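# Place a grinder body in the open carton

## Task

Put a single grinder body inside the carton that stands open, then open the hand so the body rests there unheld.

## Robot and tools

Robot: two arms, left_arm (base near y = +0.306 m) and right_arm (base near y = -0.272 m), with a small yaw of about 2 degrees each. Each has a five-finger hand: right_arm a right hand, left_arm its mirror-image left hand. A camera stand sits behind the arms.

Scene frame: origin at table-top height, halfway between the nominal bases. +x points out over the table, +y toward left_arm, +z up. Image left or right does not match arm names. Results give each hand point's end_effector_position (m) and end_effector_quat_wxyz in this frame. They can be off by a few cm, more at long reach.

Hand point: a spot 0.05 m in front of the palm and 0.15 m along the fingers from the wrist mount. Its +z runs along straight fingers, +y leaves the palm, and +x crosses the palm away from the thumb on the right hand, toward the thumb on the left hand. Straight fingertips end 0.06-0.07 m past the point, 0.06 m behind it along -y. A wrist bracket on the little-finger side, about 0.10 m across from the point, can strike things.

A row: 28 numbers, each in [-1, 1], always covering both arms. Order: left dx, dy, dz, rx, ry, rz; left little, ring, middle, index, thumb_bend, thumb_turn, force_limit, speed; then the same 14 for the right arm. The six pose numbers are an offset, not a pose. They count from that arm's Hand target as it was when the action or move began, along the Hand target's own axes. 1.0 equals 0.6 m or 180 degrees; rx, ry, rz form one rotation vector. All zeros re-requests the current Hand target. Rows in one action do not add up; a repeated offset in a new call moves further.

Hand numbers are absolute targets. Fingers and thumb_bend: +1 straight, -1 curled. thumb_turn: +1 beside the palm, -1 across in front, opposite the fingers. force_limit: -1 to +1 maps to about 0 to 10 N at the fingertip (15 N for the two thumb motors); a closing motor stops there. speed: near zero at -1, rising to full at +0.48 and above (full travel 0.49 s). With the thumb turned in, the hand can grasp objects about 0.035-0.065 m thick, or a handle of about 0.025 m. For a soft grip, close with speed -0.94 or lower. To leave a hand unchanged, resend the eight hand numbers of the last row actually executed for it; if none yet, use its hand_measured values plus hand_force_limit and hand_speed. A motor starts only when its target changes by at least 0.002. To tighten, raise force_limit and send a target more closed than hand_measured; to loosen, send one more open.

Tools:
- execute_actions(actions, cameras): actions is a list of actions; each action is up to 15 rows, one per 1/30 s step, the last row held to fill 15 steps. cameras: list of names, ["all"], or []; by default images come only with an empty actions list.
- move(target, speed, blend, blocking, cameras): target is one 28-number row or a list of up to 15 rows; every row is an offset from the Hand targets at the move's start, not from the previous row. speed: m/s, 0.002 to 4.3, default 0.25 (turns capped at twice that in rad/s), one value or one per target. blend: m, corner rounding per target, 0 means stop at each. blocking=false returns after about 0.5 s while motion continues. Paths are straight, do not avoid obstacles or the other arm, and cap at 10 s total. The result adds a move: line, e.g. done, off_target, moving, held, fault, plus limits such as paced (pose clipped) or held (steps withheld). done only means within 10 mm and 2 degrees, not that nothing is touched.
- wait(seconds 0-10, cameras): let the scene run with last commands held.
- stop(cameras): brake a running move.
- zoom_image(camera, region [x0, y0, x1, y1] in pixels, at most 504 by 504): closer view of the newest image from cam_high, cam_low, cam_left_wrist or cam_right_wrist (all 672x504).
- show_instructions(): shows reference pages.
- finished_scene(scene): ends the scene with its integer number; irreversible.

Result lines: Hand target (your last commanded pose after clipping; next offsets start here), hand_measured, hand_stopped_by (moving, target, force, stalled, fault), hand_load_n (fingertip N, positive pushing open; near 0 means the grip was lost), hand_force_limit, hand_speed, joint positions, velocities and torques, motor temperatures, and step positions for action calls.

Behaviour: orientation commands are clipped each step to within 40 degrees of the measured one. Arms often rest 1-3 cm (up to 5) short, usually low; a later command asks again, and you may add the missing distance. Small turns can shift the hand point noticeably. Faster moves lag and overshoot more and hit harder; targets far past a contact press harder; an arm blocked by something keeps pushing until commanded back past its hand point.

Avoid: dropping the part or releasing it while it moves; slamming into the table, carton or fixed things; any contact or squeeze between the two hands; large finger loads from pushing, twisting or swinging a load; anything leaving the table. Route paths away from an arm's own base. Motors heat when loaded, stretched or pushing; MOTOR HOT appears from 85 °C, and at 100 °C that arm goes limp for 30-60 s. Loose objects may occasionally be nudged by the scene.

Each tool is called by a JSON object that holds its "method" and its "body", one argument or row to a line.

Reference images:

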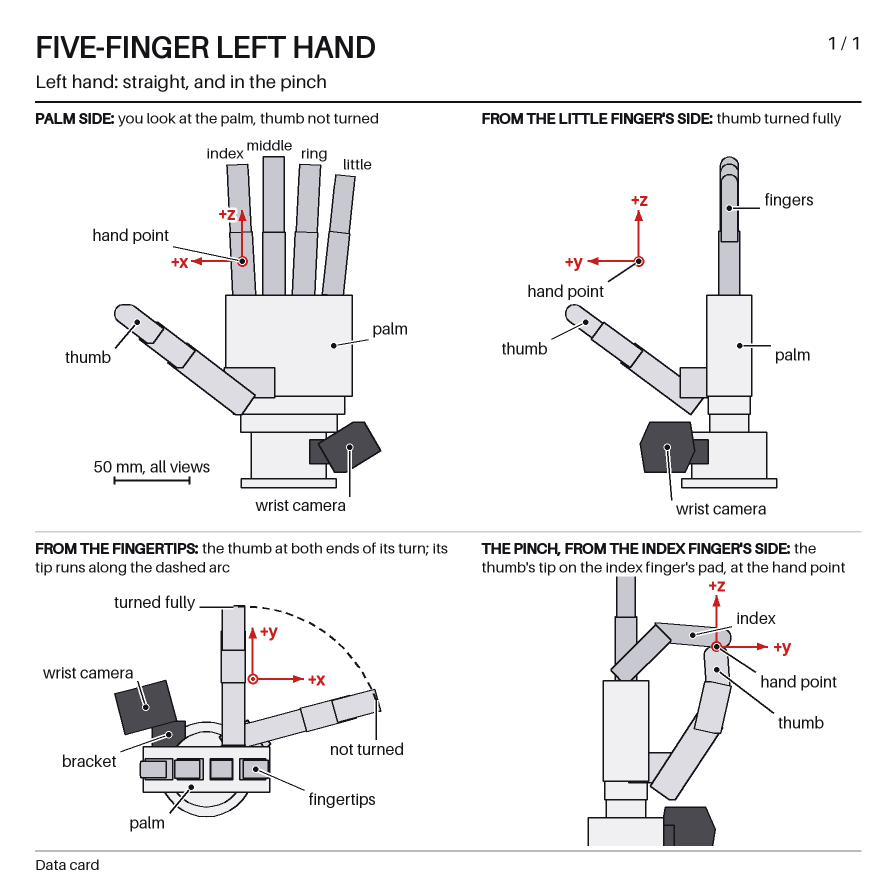

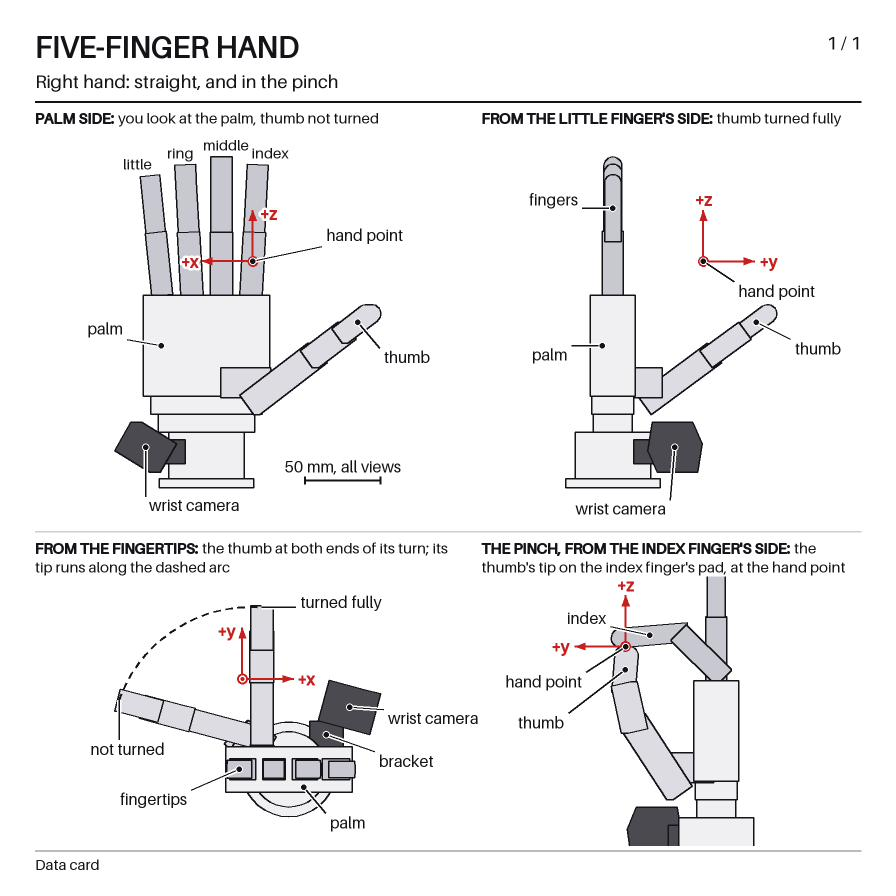

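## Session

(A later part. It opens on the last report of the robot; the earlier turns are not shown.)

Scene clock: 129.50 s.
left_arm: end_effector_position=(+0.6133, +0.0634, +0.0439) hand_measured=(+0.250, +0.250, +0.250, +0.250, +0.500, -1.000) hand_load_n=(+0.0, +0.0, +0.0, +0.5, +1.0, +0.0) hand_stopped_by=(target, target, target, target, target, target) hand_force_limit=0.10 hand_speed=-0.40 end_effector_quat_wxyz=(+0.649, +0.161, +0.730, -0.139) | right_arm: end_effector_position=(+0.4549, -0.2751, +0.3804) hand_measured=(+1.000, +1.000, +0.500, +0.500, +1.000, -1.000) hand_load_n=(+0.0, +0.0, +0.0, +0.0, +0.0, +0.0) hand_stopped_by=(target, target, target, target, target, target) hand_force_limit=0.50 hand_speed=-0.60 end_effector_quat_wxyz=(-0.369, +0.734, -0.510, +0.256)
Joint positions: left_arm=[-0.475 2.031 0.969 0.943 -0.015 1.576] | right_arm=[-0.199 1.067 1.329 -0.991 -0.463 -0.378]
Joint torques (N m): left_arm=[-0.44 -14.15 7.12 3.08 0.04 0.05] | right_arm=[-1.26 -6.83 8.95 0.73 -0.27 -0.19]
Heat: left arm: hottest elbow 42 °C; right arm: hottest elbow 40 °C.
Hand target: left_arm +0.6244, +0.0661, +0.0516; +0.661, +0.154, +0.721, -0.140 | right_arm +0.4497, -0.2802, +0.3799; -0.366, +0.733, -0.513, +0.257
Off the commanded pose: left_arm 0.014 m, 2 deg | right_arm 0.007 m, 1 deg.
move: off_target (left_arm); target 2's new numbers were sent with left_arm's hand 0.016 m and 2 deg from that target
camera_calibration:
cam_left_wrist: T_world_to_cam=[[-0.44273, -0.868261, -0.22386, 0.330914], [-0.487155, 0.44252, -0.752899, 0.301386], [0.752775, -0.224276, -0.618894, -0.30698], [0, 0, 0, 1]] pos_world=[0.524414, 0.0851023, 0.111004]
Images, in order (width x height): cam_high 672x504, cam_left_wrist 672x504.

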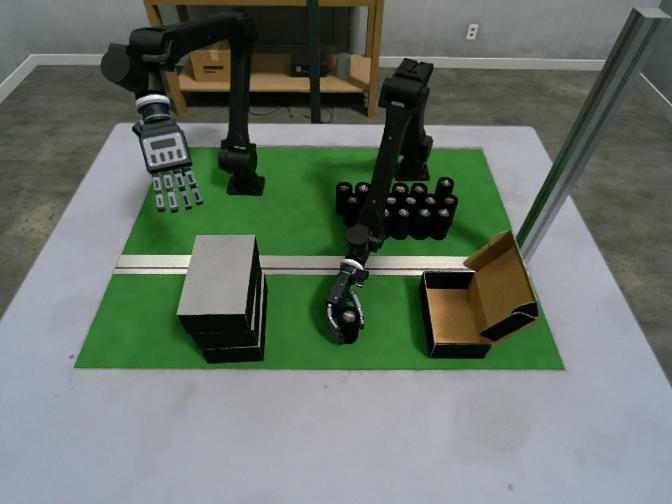

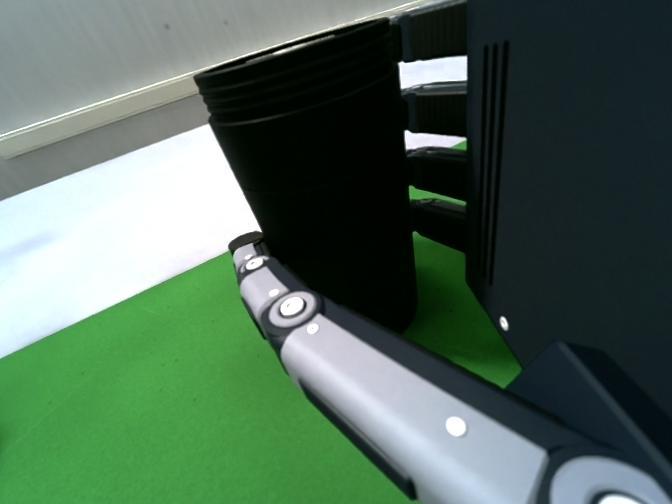

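{"method": "execute_actions", "body": {
  "actions": [
    [[0,0,0,0,0,0,-0.5,-0.5,-0.5,-0.5,0.1,-1,0.25,-0.6,0,0,0,0,0,0,1,1,0.5,0.5,1,-1,0.5,-0.6]],
    [[0,0,0,0,0,0,-0.5,-0.5,-0.5,-0.5,0.1,-1,0.25,-0.6,0,0,0,0,0,0,1,1,0.5,0.5,1,-1,0.5,-0.6]]
  ],
  "cameras": ["cam_left_wrist"]
}}

{"method": "execute_actions", "body": {
  "actions": [
    [[0,0,0,0,0,0,-0.55,-0.65,-0.65,-0.65,0.0,-1,0.3,-0.7,0,0,0,0,0,0,1,1,0.5,0.5,1,-1,0.5,-0.6]],
    [[0,0,0,0,0,0,-0.55,-0.65,-0.65,-0.65,0.0,-1,0.3,-0.7,0,0,0,0,0,0,1,1,0.5,0.5,1,-1,0.5,-0.6]]
  ],
  "cameras": ["cam_left_wrist","cam_high"]
}}

Scene clock: 134.20 s.
left_arm: end_effector_position=(+0.6135, +0.0630, +0.0447) hand_measured=(+0.000, +0.074, +0.150, +0.218, +0.460, -1.000) hand_load_n=(+6.0, +7.0, +3.0, +2.5, +18.5, +10.0) hand_stopped_by=(force, force, force, force, force, target) hand_force_limit=0.25 hand_speed=-0.60 end_effector_quat_wxyz=(+0.650, +0.161, +0.729, -0.140) | right_arm: end_effector_position=(+0.4549, -0.2751, +0.3804) hand_measured=(+1.000, +1.000, +0.500, +0.500, +1.000, -1.000) hand_load_n=(+0.0, +0.0, +0.0, +0.0, +0.0, +0.0) hand_stopped_by=(target, target, target, target, target, target) hand_force_limit=0.50 hand_speed=-0.60 end_effector_quat_wxyz=(-0.369, +0.734, -0.510, +0.256)
Joint positions: left_arm=[-0.475 2.031 0.969 0.946 -0.013 1.575] | right_arm=[-0.199 1.067 1.329 -0.991 -0.463 -0.378]
Joint torques (N m): left_arm=[-0.5 -14.15 7.09 2.99 -0.04 0.07] | right_arm=[-1.26 -6.83 8.95 0.72 -0.26 -0.18]
Heat: left arm: hottest elbow 41 °C; right arm: hottest elbow 40 °C.
Hand target: left_arm +0.6244, +0.0661, +0.0516; +0.661, +0.154, +0.721, -0.140 | right_arm +0.4497, -0.2802, +0.3799; -0.366, +0.733, -0.513, +0.257
Off the commanded pose: left_arm 0.013 m, 2 deg | right_arm 0.007 m, 1 deg.
Step readings (end_effector_position of left_arm | right_arm):
0: (+0.6133, +0.0634, +0.0439) | (+0.4549, -0.2751, +0.3804)
1: (+0.6133, +0.0634, +0.0439) | (+0.4549, -0.2751, +0.3804)
2: (+0.6133, +0.0634, +0.0439) | (+0.4549, -0.2751, +0.3804)
4: (+0.6133, +0.0632, +0.0442) | (+0.4549, -0.2751, +0.3804)
8: (+0.6135, +0.0630, +0.0447) | (+0.4549, -0.2751, +0.3804)
15: (+0.6135, +0.0630, +0.0447) | (+0.4549, -0.2751, +0.3804)
16: (+0.6135, +0.0630, +0.0447) | (+0.4549, -0.2751, +0.3804)
17: (+0.6135, +0.0630, +0.0447) | (+0.4549, -0.2751, +0.3804)
19: (+0.6135, +0.0630, +0.0447) | (+0.4549, -0.2751, +0.3804)
23: (+0.6135, +0.0630, +0.0447) | (+0.4549, -0.2751, +0.3804)
30: (+0.6135, +0.0630, +0.0447) | (+0.4549, -0.2751, +0.3804)
camera_calibration:
cam_left_wrist: T_world_to_cam=[[-0.443439, -0.868219, -0.222616, 0.331234], [-0.484867, 0.441259, -0.755112, 0.301091], [0.753834, -0.226907, -0.616642, -0.307288], [0, 0, 0, 1]] pos_world=[0.524515, 0.0849983, 0.111609]
Images, in order (width x height): cam_left_wrist 672x504.

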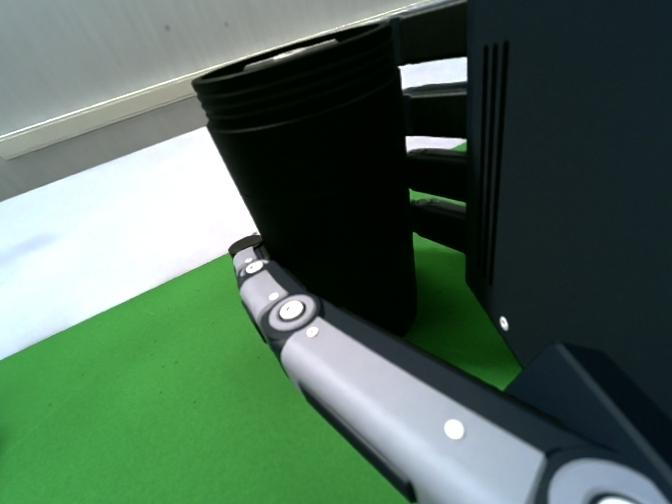

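Scene clock: 135.40 s.
left_arm: end_effector_position=(+0.6135, +0.0627, +0.0447) hand_measured=(-0.024, +0.072, +0.110, +0.194, +0.462, -1.000) hand_load_n=(+7.5, +0.0, +12.0, +3.0, +25.0, +8.5) hand_stopped_by=(force, force, force, force, force, target) hand_force_limit=0.30 hand_speed=-0.70 end_effector_quat_wxyz=(+0.650, +0.161, +0.729, -0.140) | right_arm: end_effector_position=(+0.4549, -0.2751, +0.3804) hand_measured=(+1.000, +1.000, +0.500, +0.500, +1.000, -1.000) hand_load_n=(+0.0, +0.0, +0.0, +0.0, +0.5, +0.0) hand_stopped_by=(target, target, target, target, target, target) hand_force_limit=0.50 hand_speed=-0.60 end_effector_quat_wxyz=(-0.369, +0.734, -0.510, +0.256)
Joint positions: left_arm=[-0.475 2.031 0.969 0.946 -0.012 1.575] | right_arm=[-0.199 1.067 1.329 -0.991 -0.463 -0.378]
Joint torques (N m): left_arm=[-0.56 -14.27 7.08 2.96 -0.07 0.07] | right_arm=[-1.26 -6.83 8.96 0.73 -0.26 -0.19]
Heat: left arm: hottest elbow 41 °C; right arm: hottest elbow 40 °C.
Hand target: left_arm +0.6244, +0.0660, +0.0517; +0.661, +0.154, +0.721, -0.140 | right_arm +0.4497, -0.2802, +0.3799; -0.366, +0.733, -0.513, +0.257
Off the commanded pose: left_arm 0.013 m, 2 deg | right_arm 0.007 m, 1 deg.
Step readings (end_effector_position of left_arm | right_arm):
0: (+0.6135, +0.0630, +0.0447) | (+0.4549, -0.2751, +0.3804)
1: (+0.6135, +0.0630, +0.0447) | (+0.4549, -0.2751, +0.3804)
2: (+0.6135, +0.0630, +0.0447) | (+0.4549, -0.2751, +0.3804)
4: (+0.6135, +0.0627, +0.0447) | (+0.4549, -0.2751, +0.3804)
8: (+0.6135, +0.0627, +0.0447) | (+0.4549, -0.2751, +0.3804)
15: (+0.6135, +0.0627, +0.0447) | (+0.4549, -0.2751, +0.3804)
16: (+0.6135, +0.0627, +0.0447) | (+0.4549, -0.2751, +0.3804)
17: (+0.6135, +0.0627, +0.0447) | (+0.4549, -0.2751, +0.3804)
19: (+0.6135, +0.0627, +0.0447) | (+0.4549, -0.2751, +0.3804)
23: (+0.6135, +0.0627, +0.0447) | (+0.4549, -0.2751, +0.3804)
30: (+0.6135, +0.0627, +0.0447) | (+0.4549, -0.2751, +0.3804)
camera_calibration:
cam_left_wrist: T_world_to_cam=[[-0.444424, -0.867736, -0.222535, 0.331503], [-0.484401, 0.441749, -0.755125, 0.300819], [0.753553, -0.227799, -0.616656, -0.30717], [0, 0, 0, 1]] pos_world=[0.524514, 0.0847978, 0.111509]
Images, in order (width x height): cam_high 672x504, cam_left_wrist 672x504.

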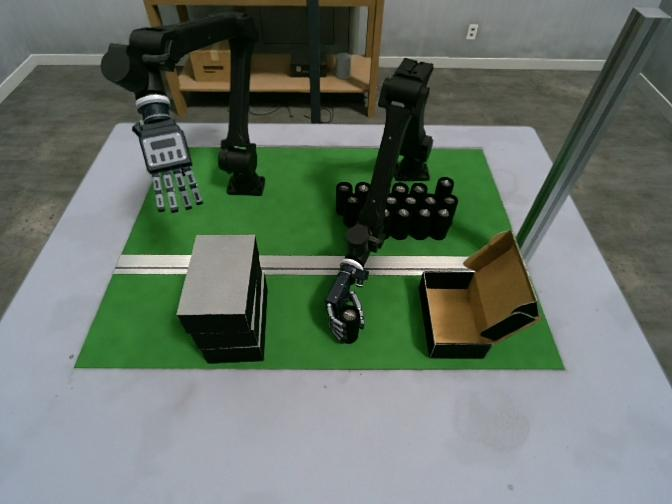

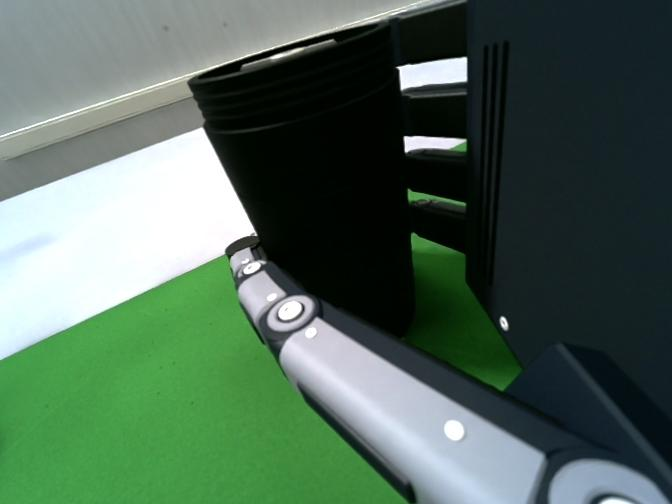

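{"method": "execute_actions", "body": {
  "actions": [
    [[0,0,0,0,0,0,-0.55,-0.65,0.13,-0.65,0.0,-1,0.2,-0.7,0,0,0,0,0,0,1,1,0.5,0.5,1,-1,0.5,-0.6]],
    [[0,0,0,0,0,0,-0.55,-0.7,0.13,-0.7,0.0,-1,0.2,-0.8,0,0,0,0,0,0,1,1,0.5,0.5,1,-1,0.5,-0.6]],
    [[0,0,0,0,0,0,-0.55,-0.7,0.13,-0.7,0.0,-1,0.2,-0.8,0,0,0,0,0,0,1,1,0.5,0.5,1,-1,0.5,-0.6]]
  ]
}}

Scene clock: 141.57 s.
left_arm: end_effector_position=(+0.6135, +0.0628, +0.0447) hand_measured=(-0.024, +0.058, +0.130, +0.196, +0.462, -1.000) hand_load_n=(+8.0, +6.0, +3.0, +6.0, +23.5, +10.0) hand_stopped_by=(force, force, target, force, force, target) hand_force_limit=0.20 hand_speed=-0.80 end_effector_quat_wxyz=(+0.650, +0.161, +0.729, -0.140) | right_arm: end_effector_position=(+0.4549, -0.2751, +0.3804) hand_measured=(+1.000, +1.000, +0.500, +0.500, +1.000, -1.000) hand_load_n=(+0.0, +0.0, +0.0, +0.0, +0.0, +0.0) hand_stopped_by=(target, target, target, target, target, target) hand_force_limit=0.50 hand_speed=-0.60 end_effector_quat_wxyz=(-0.369, +0.734, -0.510, +0.256)
Joint positions: left_arm=[-0.475 2.031 0.969 0.946 -0.012 1.575] | right_arm=[-0.199 1.067 1.329 -0.991 -0.463 -0.378]
Joint torques (N m): left_arm=[-0.5 -14.27 7.09 2.97 -0.06 0.07] | right_arm=[-1.26 -6.83 8.98 0.72 -0.26 -0.19]
Heat: left arm: hottest elbow 41 °C; right arm: hottest elbow 40 °C.
Hand target: left_arm +0.6244, +0.0660, +0.0517; +0.661, +0.154, +0.721, -0.140 | right_arm +0.4497, -0.2802, +0.3799; -0.366, +0.733, -0.513, +0.257
Off the commanded pose: left_arm 0.013 m, 2 deg | right_arm 0.007 m, 1 deg.
Step readings (end_effector_position of left_arm | right_arm):
0: (+0.6135, +0.0627, +0.0447) | (+0.4549, -0.2751, +0.3804)
1: (+0.6135, +0.0627, +0.0447) | (+0.4549, -0.2751, +0.3804)
2: (+0.6135, +0.0627, +0.0447) | (+0.4549, -0.2751, +0.3804)
4: (+0.6135, +0.0628, +0.0447) | (+0.4549, -0.2751, +0.3804)
8: (+0.6135, +0.0628, +0.0447) | (+0.4549, -0.2751, +0.3804)
15: (+0.6135, +0.0628, +0.0447) | (+0.4549, -0.2751, +0.3804)
16: (+0.6135, +0.0628, +0.0447) | (+0.4549, -0.2751, +0.3804)
17: (+0.6135, +0.0628, +0.0447) | (+0.4549, -0.2751, +0.3804)
19: (+0.6135, +0.0628, +0.0447) | (+0.4549, -0.2751, +0.3804)
23: (+0.6135, +0.0628, +0.0447) | (+0.4549, -0.2751, +0.3804)
30: (+0.6135, +0.0628, +0.0447) | (+0.4549, -0.2751, +0.3804)
31: (+0.6135, +0.0628, +0.0447) | (+0.4549, -0.2751, +0.3804)
32: (+0.6135, +0.0628, +0.0447) | (+0.4549, -0.2751, +0.3804)
34: (+0.6135, +0.0628, +0.0447) | (+0.4549, -0.2751, +0.3804)
38: (+0.6135, +0.0628, +0.0447) | (+0.4549, -0.2751, +0.3804)
45: (+0.6135, +0.0628, +0.0447) | (+0.4549, -0.2751, +0.3804)

{"method": "execute_actions", "body": {
  "actions": [
    [[0,0,0,0,0,0,-0.55,-0.7,0.13,-0.7,0.472,-1,0.2,-0.8,0,0,0,0,0,0,1,1,0.5,0.5,1,-1,0.5,-0.6]]
  ]
}}

Scene clock: 143.77 s.
left_arm: end_effector_position=(+0.6135, +0.0628, +0.0447) hand_measured=(-0.024, +0.058, +0.130, +0.196, +0.482, -1.000) hand_load_n=(+7.0, +5.0, +2.0, +4.5, +18.0, +9.0) hand_stopped_by=(force, force, target, force, force, target) hand_force_limit=0.20 hand_speed=-0.80 end_effector_quat_wxyz=(+0.650, +0.161, +0.729, -0.140) | right_arm: end_effector_position=(+0.4549, -0.2751, +0.3804) hand_measured=(+1.000, +1.000, +0.500, +0.500, +1.000, -1.000) hand_load_n=(+0.0, +0.0, +0.0, +0.0, +0.0, +0.0) hand_stopped_by=(target, target, target, target, target, target) hand_force_limit=0.50 hand_speed=-0.60 end_effector_quat_wxyz=(-0.369, +0.734, -0.510, +0.256)
Joint positions: left_arm=[-0.475 2.031 0.969 0.946 -0.012 1.575] | right_arm=[-0.199 1.067 1.329 -0.991 -0.463 -0.378]
Joint torques (N m): left_arm=[-0.5 -14.21 7.08 2.96 -0.07 0.08] | right_arm=[-1.26 -6.71 8.95 0.73 -0.26 -0.19]
Heat: left arm: hottest elbow 41 °C; right arm: hottest elbow 40 °C.
Hand target: left_arm +0.6244, +0.0660, +0.0517; +0.661, +0.154, +0.721, -0.140 | right_arm +0.4497, -0.2802, +0.3799; -0.366, +0.733, -0.513, +0.257
Off the commanded pose: left_arm 0.013 m, 2 deg | right_arm 0.007 m, 1 deg.
Step readings (end_effector_position of left_arm | right_arm):
0: (+0.6135, +0.0628, +0.0447) | (+0.4549, -0.2751, +0.3804)
1: (+0.6135, +0.0628, +0.0447) | (+0.4549, -0.2751, +0.3804)
2: (+0.6135, +0.0628, +0.0447) | (+0.4549, -0.2751, +0.3804)
4: (+0.6135, +0.0628, +0.0447) | (+0.4549, -0.2751, +0.3804)
8: (+0.6135, +0.0628, +0.0447) | (+0.4549, -0.2751, +0.3804)
15: (+0.6135, +0.0628, +0.0447) | (+0.4549, -0.2751, +0.3804)

{"method": "move", "body": {
  "target": [-0.4,0.0068,-0.0197,0,0,0,-0.55,-0.7,0.13,-0.7,0.472,-1,0.2,-0.8,0,0,0,0,0,0,1,1,0.5,0.5,1,-1,0.5,-0.6],
  "speed": 0.12,
  "cameras": ["cam_left_wrist","cam_high"]
}}

Scene clock: 148.50 s.
left_arm: end_effector_position=(+0.6112, +0.0640, +0.2242) hand_measured=(-0.024, +0.058, +0.130, +0.196, +0.482, -1.000) hand_load_n=(+6.5, +5.0, +2.0, +5.0, +18.0, +10.0) hand_stopped_by=(force, force, target, force, force, target) hand_force_limit=0.20 hand_speed=-0.80 end_effector_quat_wxyz=(+0.619, +0.165, +0.756, -0.137) | right_arm: end_effector_position=(+0.4549, -0.2751, +0.3804) hand_measured=(+1.000, +1.000, +0.500, +0.500, +1.000, -1.000) hand_load_n=(+0.0, +0.0, +0.0, +0.0, +0.0, +0.0) hand_stopped_by=(target, target, target, target, target, target) hand_force_limit=0.50 hand_speed=-0.60 end_effector_quat_wxyz=(-0.369, +0.734, -0.510, +0.256)
Joint positions: left_arm=[-0.474 1.632 1.091 0.343 -0.008 1.566] | right_arm=[-0.199 1.067 1.329 -0.991 -0.463 -0.378]
Joint torques (N m): left_arm=[-0.15 -15.85 14.22 2.48 0.01 0.16] | right_arm=[-1.38 -6.83 8.98 0.73 -0.27 -0.19]
Heat: left arm: hottest elbow 41 °C; right arm: hottest elbow 40 °C.
Hand target: left_arm +0.6342, +0.0655, +0.2918; +0.661, +0.154, +0.721, -0.140 | right_arm +0.4497, -0.2802, +0.3799; -0.366, +0.733, -0.513, +0.257
Off the commanded pose: left_arm 0.071 m, 6 deg | right_arm 0.007 m, 1 deg.
move: off_target (left_arm)
camera_calibration:
cam_left_wrist: T_world_to_cam=[[-0.461834, -0.861616, -0.21054, 0.37915], [-0.540969, 0.461736, -0.70296, 0.456357], [0.702895, -0.210755, -0.679353, -0.150552], [0, 0, 0, 1]] pos_world=[0.527802, 0.084236, 0.298349]
Images, in order (width x height): cam_high 672x504, cam_left_wrist 672x504.

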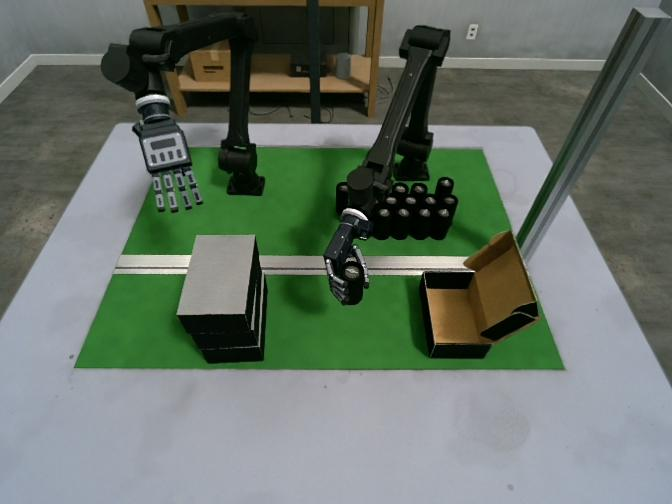

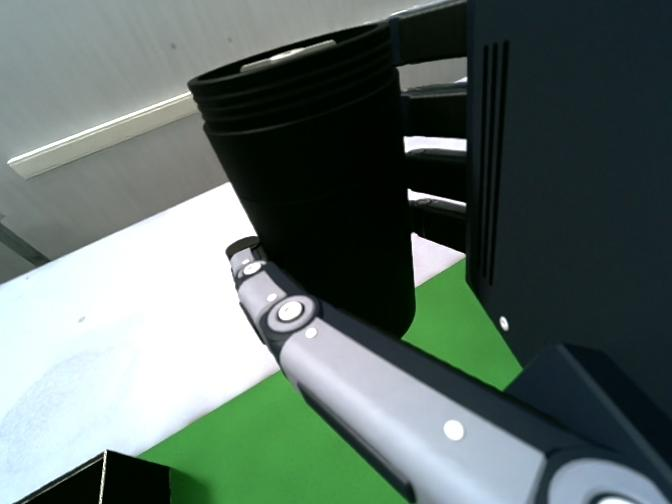

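{"method": "move", "body": {
  "target": [
    [-0.1352,0.1512,-0.142,-0.2617,0.0625,-0.5278,-0.55,-0.7,0.13,-0.7,0.472,-1,0.2,-0.8,0,0,0,0,0,0,1,1,0.5,0.5,1,-1,0.5,-0.6],
    [-0.0612,0.3677,-0.2232,-0.2617,0.0625,-0.5278,-0.55,-0.7,0.13,-0.7,0.472,-1,0.2,-0.8,0,0,0,0,0,0,1,1,0.5,0.5,1,-1,0.5,-0.6]
  ],
  "speed": [0.2,0.15],
  "blend": [0.03,0],
  "cameras": ["cam_left_wrist","cam_high"]
}}

{"method": "zoom_image", "body": {
  "camera": "cam_high",
  "region": [380, 180, 560, 360]
}}

Scene clock: 164.60 s.
left_arm: end_effector_position=(+0.5973, +0.3153, +0.3180) hand_measured=(-0.024, +0.058, +0.130, +0.196, +0.482, -1.000) hand_load_n=(+7.5, +5.0, +1.5, +4.5, +18.0, +8.5) hand_stopped_by=(force, force, target, force, force, target) hand_force_limit=0.20 hand_speed=-0.80 end_effector_quat_wxyz=(-0.266, +0.656, -0.653, +0.270) | right_arm: end_effector_position=(+0.4549, -0.2751, +0.3804) hand_measured=(+1.000, +1.000, +0.500, +0.500, +1.000, -1.000) hand_load_n=(+0.0, +0.0, +0.0, +0.5, +0.0, +0.0) hand_stopped_by=(target, target, target, target, target, target) hand_force_limit=0.50 hand_speed=-0.60 end_effector_quat_wxyz=(-0.369, +0.734, -0.510, +0.256)
Joint positions: left_arm=[0.043 1.651 1.779 -0.923 0.056 0.049] | right_arm=[-0.199 1.067 1.329 -0.991 -0.463 -0.378]
Joint torques (N m): left_arm=[-0.85 -15.5 10.71 3 0.11 0.13] | right_arm=[-1.26 -6.77 8.96 0.72 -0.27 -0.18]
Heat: left arm: hottest elbow 44 °C; right arm: hottest elbow 40 °C.
Hand target: left_arm +0.6051, +0.3199, +0.3405; -0.289, +0.645, -0.646, +0.287 | right_arm +0.4497, -0.2802, +0.3799; -0.366, +0.733, -0.513, +0.257
Off the commanded pose: left_arm 0.024 m, 4 deg | right_arm 0.007 m, 1 deg.
move: off_target (left_arm)
camera_calibration:
cam_left_wrist: T_world_to_cam=[[0.684026, -0.215325, 0.696953, -0.567789], [-0.511553, -0.822719, 0.247885, 0.483738], [0.520021, -0.526088, -0.672911, 0.182502], [0, 0, 0, 1]] pos_world=[0.540935, 0.371733, 0.398619]
Images, in order (width x height): cam_high 672x504, cam_left_wrist 672x504.

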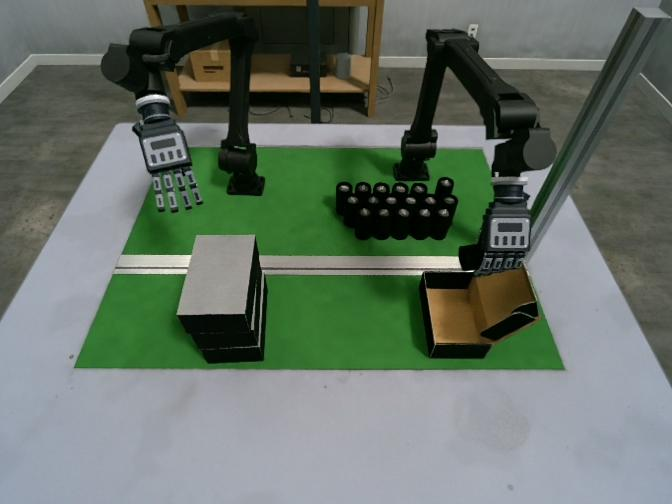

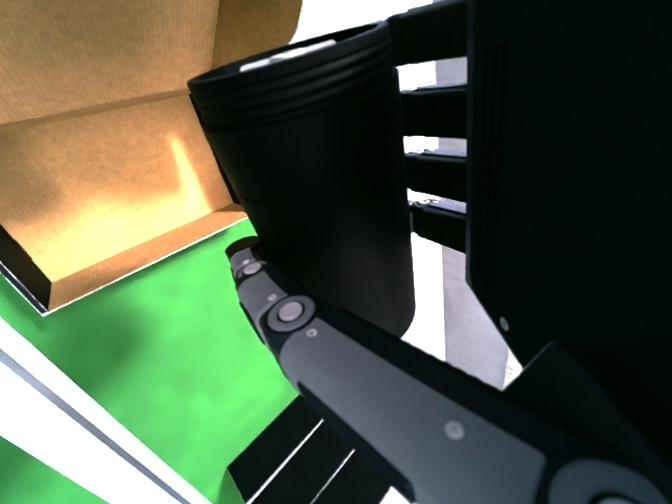

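Scaled by 2.800 from the camera's 672x504 image, which has a finer 960x720 frame.

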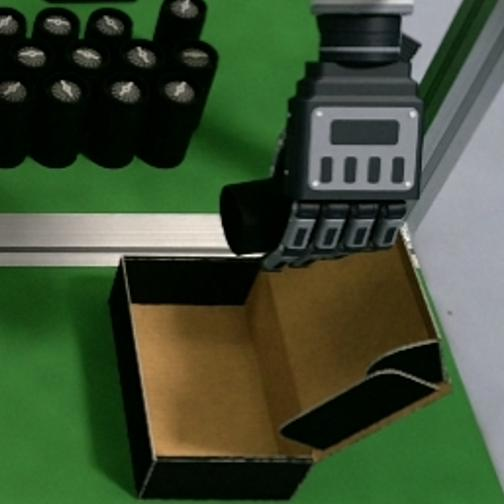

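{"method": "move", "body": {
  "target": [-0.0067,0.1845,0.1437,0,0,0,-0.55,-0.7,0.13,-0.7,0.472,-1,0.2,-0.8,0,0,0,0,0,0,1,1,0.5,0.5,1,-1,0.5,-0.6],
  "speed": 0.1,
  "cameras": ["cam_left_wrist","cam_high","cam_low"]
}}

{"method": "zoom_image", "body": {
  "camera": "cam_high",
  "region": [400, 210, 560, 370]
}}

Scene clock: 177.70 s.
left_arm: end_effector_position=(+0.5839, +0.3136, +0.1692) hand_measured=(-0.024, +0.058, +0.130, +0.196, +0.482, -1.000) hand_load_n=(+7.0, +5.5, +1.5, +4.5, +18.0, +9.0) hand_stopped_by=(force, force, target, force, force, target) hand_force_limit=0.20 hand_speed=-0.80 end_effector_quat_wxyz=(-0.260, +0.655, -0.658, +0.267) | right_arm: end_effector_position=(+0.4549, -0.2751, +0.3804) hand_measured=(+1.000, +1.000, +0.500, +0.500, +1.000, -1.000) hand_load_n=(+0.0, +0.0, +0.0, +0.0, +0.0, +0.0) hand_stopped_by=(target, target, target, target, target, target) hand_force_limit=0.50 hand_speed=-0.60 end_effector_quat_wxyz=(-0.369, +0.734, -0.510, +0.256)
Joint positions: left_arm=[0.043 1.651 1.392 -0.551 0.063 0.056] | right_arm=[-0.199 1.067 1.329 -0.991 -0.463 -0.378]
Joint torques (N m): left_arm=[-0.15 -16.67 10.26 2.93 0.11 0.13] | right_arm=[-1.26 -6.89 8.95 0.69 -0.27 -0.19]
Heat: left arm: hottest elbow 45 °C; right arm: hottest elbow 40 °C.
Hand target: left_arm +0.5951, +0.3242, +0.2005; -0.289, +0.645, -0.646, +0.287 | right_arm +0.4497, -0.2802, +0.3799; -0.366, +0.733, -0.513, +0.257
Off the commanded pose: left_arm 0.035 m, 4 deg | right_arm 0.007 m, 1 deg.
move: off_target (left_arm)
camera_calibration:
cam_left_wrist: T_world_to_cam=[[0.692179, -0.221204, 0.686991, -0.456471], [-0.515708, -0.817507, 0.256373, 0.511743], [0.50491, -0.531743, -0.679938, 0.100306], [0, 0, 0, 1]] pos_world=[0.529224, 0.370718, 0.250596]
Images, in order (width x height): cam_high 672x504, cam_low 672x504, cam_left_wrist 672x504.

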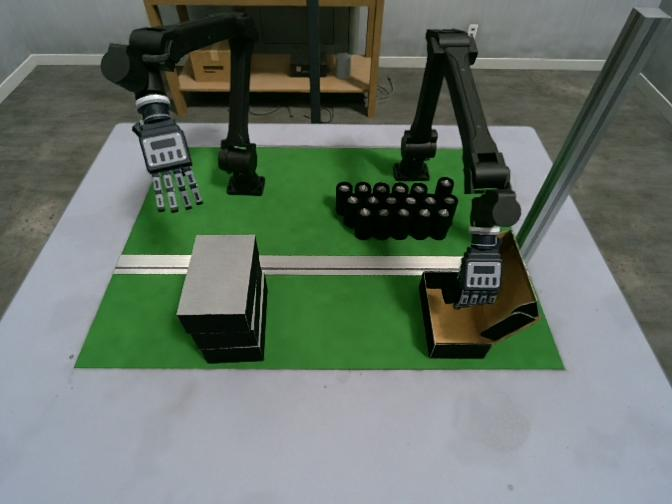

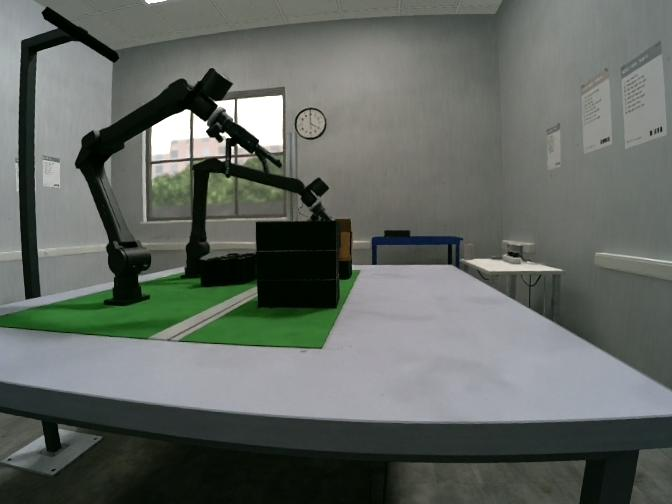

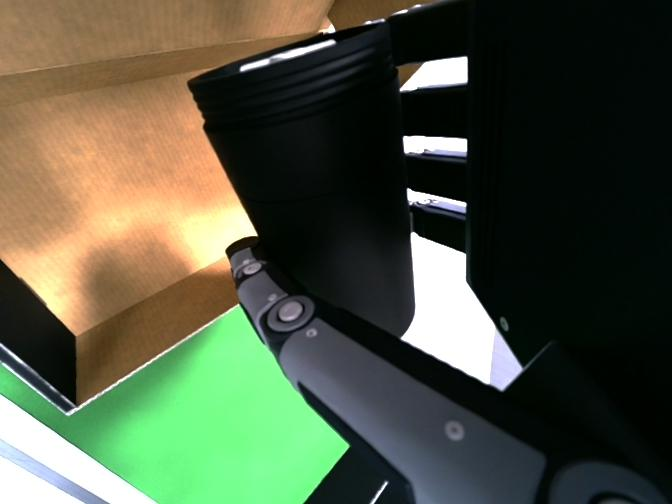

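Scaled by 3.150 from the camera's 672x504 image, which has a finer 960x720 frame.

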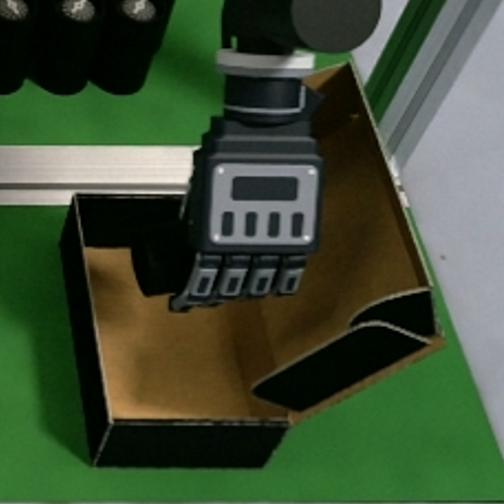

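{"method": "zoom_image", "body": {
  "camera": "cam_high",
  "region": [410, 260, 500, 365]
}}

{"method": "zoom_image", "body": {
  "camera": "cam_left_wrist",
  "region": [0, 200, 260, 430]
}}

Scaled by 4.800 from the camera's 672x504 image, which has a finer 960x720 frame.

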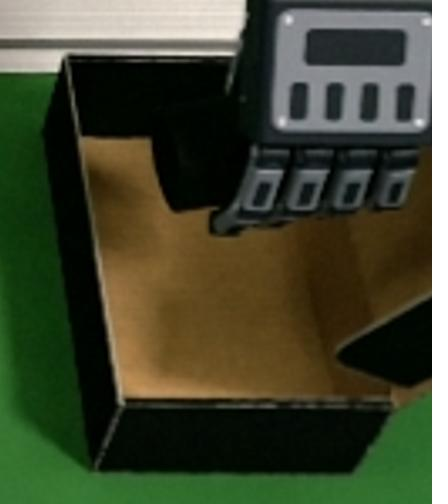

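Scaled by 1.938 from the camera's 672x504 image, which has a finer 960x720 frame.

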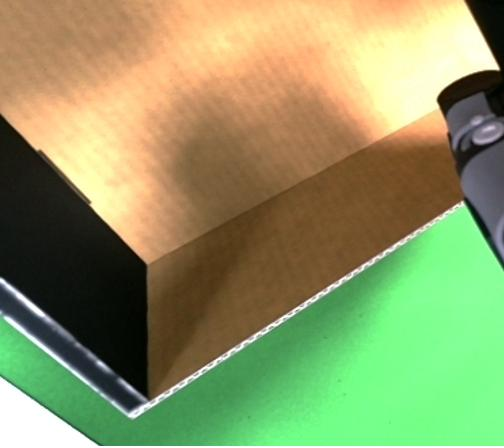

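{"method": "move", "body": {
  "target": [0.0017,0.089,0.0892,0,0,0,-0.55,-0.7,0.13,-0.7,0.472,-1,0.2,-0.8,0,0,0,0,0,0,1,1,0.5,0.5,1,-1,0.5,-0.6],
  "speed": 0.08,
  "cameras": ["cam_left_wrist","cam_high"]
}}

{"method": "zoom_image", "body": {
  "camera": "cam_high",
  "region": [405, 225, 545, 365]
}}

Scene clock: 214.80 s.
left_arm: end_effector_position=(+0.5848, +0.3137, +0.1040) hand_measured=(-0.024, +0.058, +0.130, +0.196, +0.482, -1.000) hand_load_n=(+7.5, +5.5, +2.0, +4.5, +18.0, +9.0) hand_stopped_by=(force, force, target, force, force, target) hand_force_limit=0.20 hand_speed=-0.80 end_effector_quat_wxyz=(-0.265, +0.652, -0.656, +0.271) | right_arm: end_effector_position=(+0.4549, -0.2751, +0.3804) hand_measured=(+1.000, +1.000, +0.500, +0.500, +1.000, -1.000) hand_load_n=(+0.0, +0.0, +0.0, +0.0, +0.0, +0.0) hand_stopped_by=(target, target, target, target, target, target) hand_force_limit=0.50 hand_speed=-0.60 end_effector_quat_wxyz=(-0.369, +0.734, -0.510, +0.256)
Joint positions: left_arm=[0.043 1.704 1.273 -0.363 0.063 0.056] | right_arm=[-0.199 1.067 1.329 -0.991 -0.463 -0.378]
Joint torques (N m): left_arm=[-0.32 -15.38 9.87 2.96 0.06 0.11] | right_arm=[-1.26 -6.77 8.96 0.76 -0.27 -0.19]
Motor temperatures (°C): left_arm=[29 34 46 28 30 28] | right_arm=[30 33 39 32 28 29]
Heat: left arm: hottest elbow 46 °C; right arm: hottest elbow 39 °C.
Hand target: left_arm +0.5992, +0.3233, +0.1249; -0.288, +0.645, -0.646, +0.287 | right_arm +0.4497, -0.2802, +0.3799; -0.366, +0.733, -0.513, +0.257
Off the commanded pose: left_arm 0.027 m, 4 deg | right_arm 0.007 m, 1 deg.
move: off_target (left_arm)
camera_calibration:
cam_left_wrist: T_world_to_cam=[[0.681376, -0.222087, 0.697427, -0.406822], [-0.519635, -0.817832, 0.247246, 0.532385], [0.515468, -0.530875, -0.672655, 0.0483476], [0, 0, 0, 1]] pos_world=[0.528923, 0.370718, 0.18462]
Images, in order (width x height): cam_high 672x504, cam_left_wrist 672x504.

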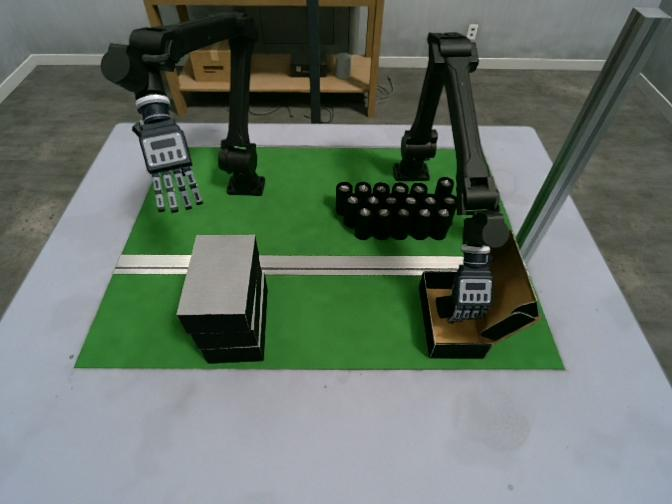

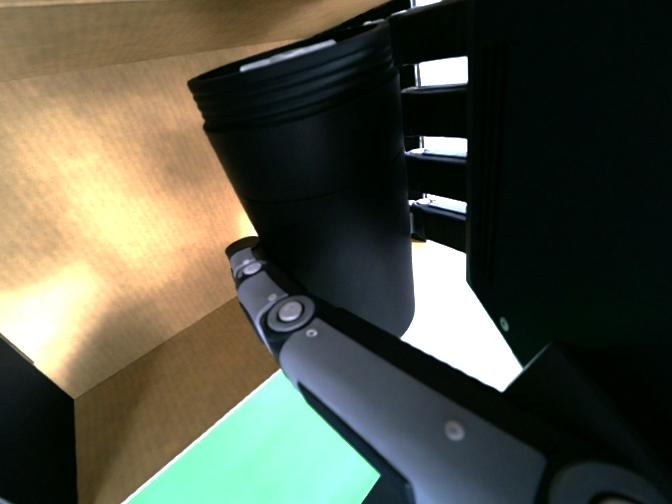

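Scaled by 3.600 from the camera's 672x504 image, which has a finer 960x720 frame.

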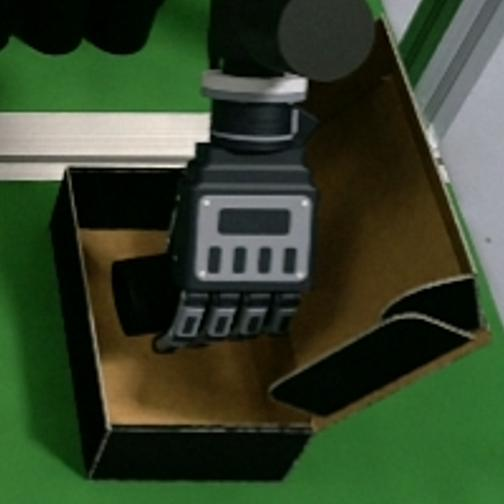

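{"method": "move", "body": {
  "target": [0.0138,0.0447,0.0425,0,0,0,-0.55,-0.7,0.13,-0.7,0.472,-1,0.2,-0.8,0,0,0,0,0,0,1,1,0.5,0.5,1,-1,0.5,-0.6],
  "speed": 0.06,
  "cameras": ["cam_left_wrist","cam_high"]
}}

{"method": "zoom_image", "body": {
  "camera": "cam_high",
  "region": [405, 225, 545, 365]
}}

Scene clock: 221.93 s.
left_arm: end_effector_position=(+0.5849, +0.3150, +0.0685) hand_measured=(-0.024, +0.058, +0.130, +0.196, +0.482, -1.000) hand_load_n=(+7.0, +5.0, +2.0, +4.5, +18.0, +9.0) hand_stopped_by=(force, force, target, force, force, target) hand_force_limit=0.20 hand_speed=-0.80 end_effector_quat_wxyz=(-0.268, +0.653, -0.655, +0.270) | right_arm: end_effector_position=(+0.4549, -0.2751, +0.3804) hand_measured=(+1.000, +1.000, +0.500, +0.500, +1.000, -1.000) hand_load_n=(+0.0, +0.0, +0.0, +0.0, +0.0, +0.0) hand_stopped_by=(target, target, target, target, target, target) hand_force_limit=0.50 hand_speed=-0.60 end_effector_quat_wxyz=(-0.369, +0.734, -0.510, +0.256)
Joint positions: left_arm=[0.043 1.745 1.224 -0.27 0.057 0.056] | right_arm=[-0.199 1.067 1.329 -0.991 -0.463 -0.378]
Joint torques (N m): left_arm=[-1.32 -15.44 9.44 3.03 -0.12 0.02] | right_arm=[-1.26 -6.83 8.94 0.7 -0.26 -0.19]
Heat: left arm: hottest elbow 45 °C; right arm: hottest elbow 39 °C.
Hand target: left_arm +0.6002, +0.3151, +0.0880; -0.288, +0.645, -0.646, +0.287 | right_arm +0.4497, -0.2802, +0.3799; -0.366, +0.733, -0.513, +0.257
Off the commanded pose: left_arm 0.025 m, 3 deg | right_arm 0.007 m, 1 deg.
move: off_target (left_arm)
camera_calibration:
cam_left_wrist: T_world_to_cam=[[0.680528, -0.222338, 0.698175, -0.381367], [-0.516517, -0.821403, 0.241882, 0.54196], [0.519704, -0.525226, -0.673829, 0.0208468], [0, 0, 0, 1]] pos_world=[0.528628, 0.371325, 0.149218]
Images, in order (width x height): cam_high 672x504, cam_left_wrist 672x504.

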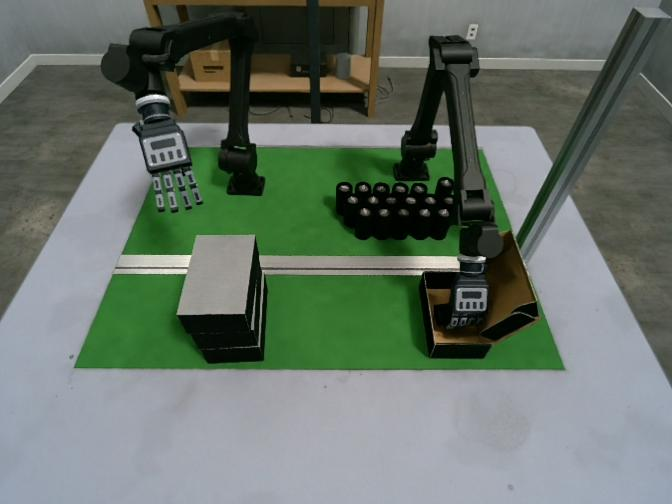

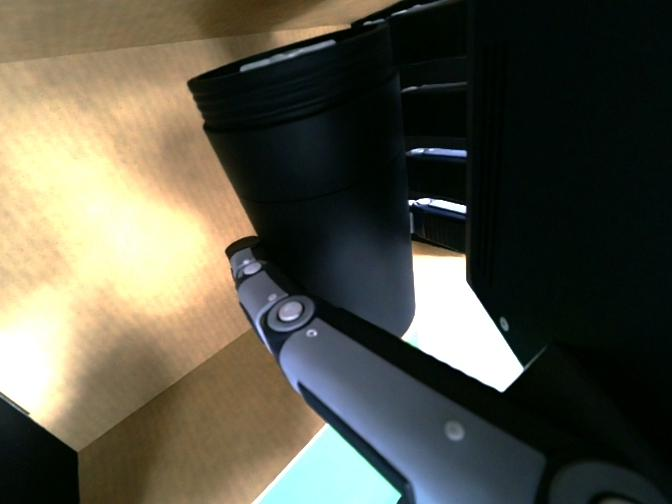

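Scaled by 3.600 from the camera's 672x504 image, which has a finer 960x720 frame.

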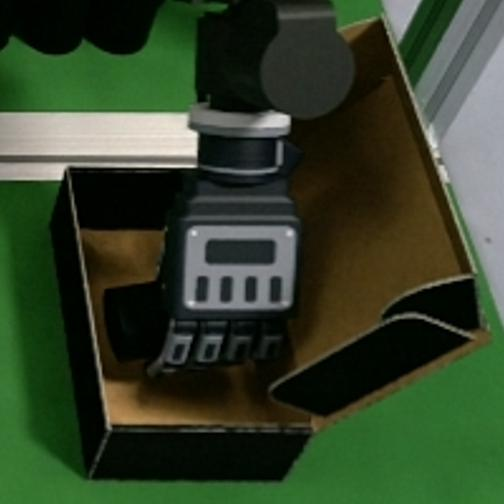

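{"method": "move", "body": {
  "target": [0,0.0284,0.0256,0,0,0,-0.55,-0.7,0.13,-0.7,0.472,-1,0.2,-0.8,0,0,0,0,0,0,1,1,0.5,0.5,1,-1,0.5,-0.6],
  "speed": 0.05,
  "cameras": ["cam_left_wrist","cam_high"]
}}

{"method": "zoom_image", "body": {
  "camera": "cam_high",
  "region": [405, 225, 545, 365]
}}

Scene clock: 227.63 s.
left_arm: end_effector_position=(+0.5847, +0.3149, +0.0460) hand_measured=(-0.024, +0.058, +0.130, +0.196, +0.482, -1.000) hand_load_n=(+7.0, +5.0, +2.0, +4.0, +18.0, +9.0) hand_stopped_by=(force, force, target, force, force, target) hand_force_limit=0.20 hand_speed=-0.80 end_effector_quat_wxyz=(-0.269, +0.653, -0.655, +0.270) | right_arm: end_effector_position=(+0.4549, -0.2751, +0.3804) hand_measured=(+1.000, +1.000, +0.500, +0.500, +1.000, -1.000) hand_load_n=(+0.0, +0.0, +0.0, +0.0, +0.0, +0.0) hand_stopped_by=(target, target, target, target, target, target) hand_force_limit=0.50 hand_speed=-0.60 end_effector_quat_wxyz=(-0.369, +0.734, -0.510, +0.256)
Joint positions: left_arm=[0.043 1.775 1.198 -0.213 0.057 0.056] | right_arm=[-0.199 1.067 1.329 -0.991 -0.463 -0.378]
Joint torques (N m): left_arm=[-1.38 -15.68 9.16 3.02 -0.12 0.01] | right_arm=[-1.32 -6.77 8.94 0.72 -0.26 -0.19]
Heat: left arm: hottest elbow 45 °C; right arm: hottest elbow 39 °C.
Hand target: left_arm +0.6004, +0.3152, +0.0652; -0.289, +0.645, -0.646, +0.287 | right_arm +0.4497, -0.2802, +0.3799; -0.366, +0.733, -0.513, +0.257
Off the commanded pose: left_arm 0.025 m, 3 deg | right_arm 0.007 m, 1 deg.
move: off_target (left_arm)
camera_calibration:
cam_left_wrist: T_world_to_cam=[[0.679989, -0.222368, 0.69869, -0.365156], [-0.516726, -0.821391, 0.241476, 0.547352], [0.520201, -0.525232, -0.67344, 0.00558446], [0, 0, 0, 1]] pos_world=[0.528228, 0.371325, 0.126719]
Images, in order (width x height): cam_high 672x504, cam_left_wrist 672x504.

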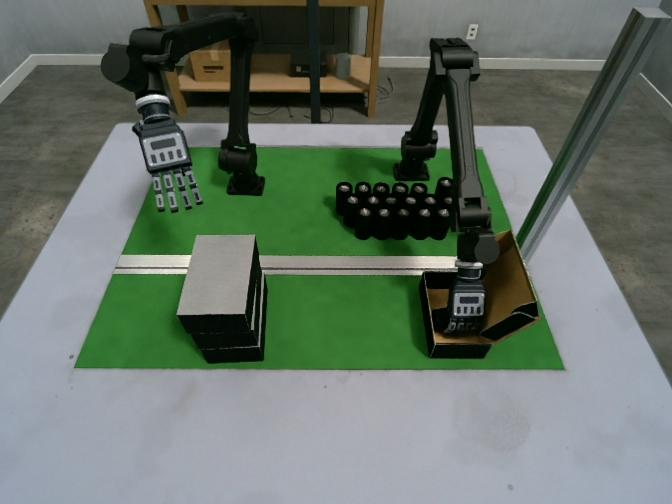

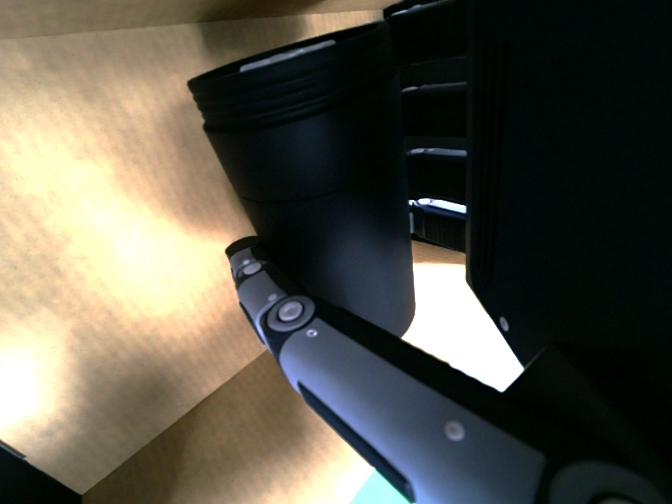

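Scaled by 3.600 from the camera's 672x504 image, which has a finer 960x720 frame.

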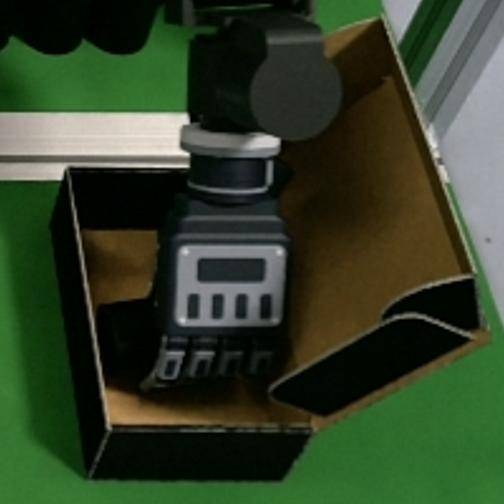

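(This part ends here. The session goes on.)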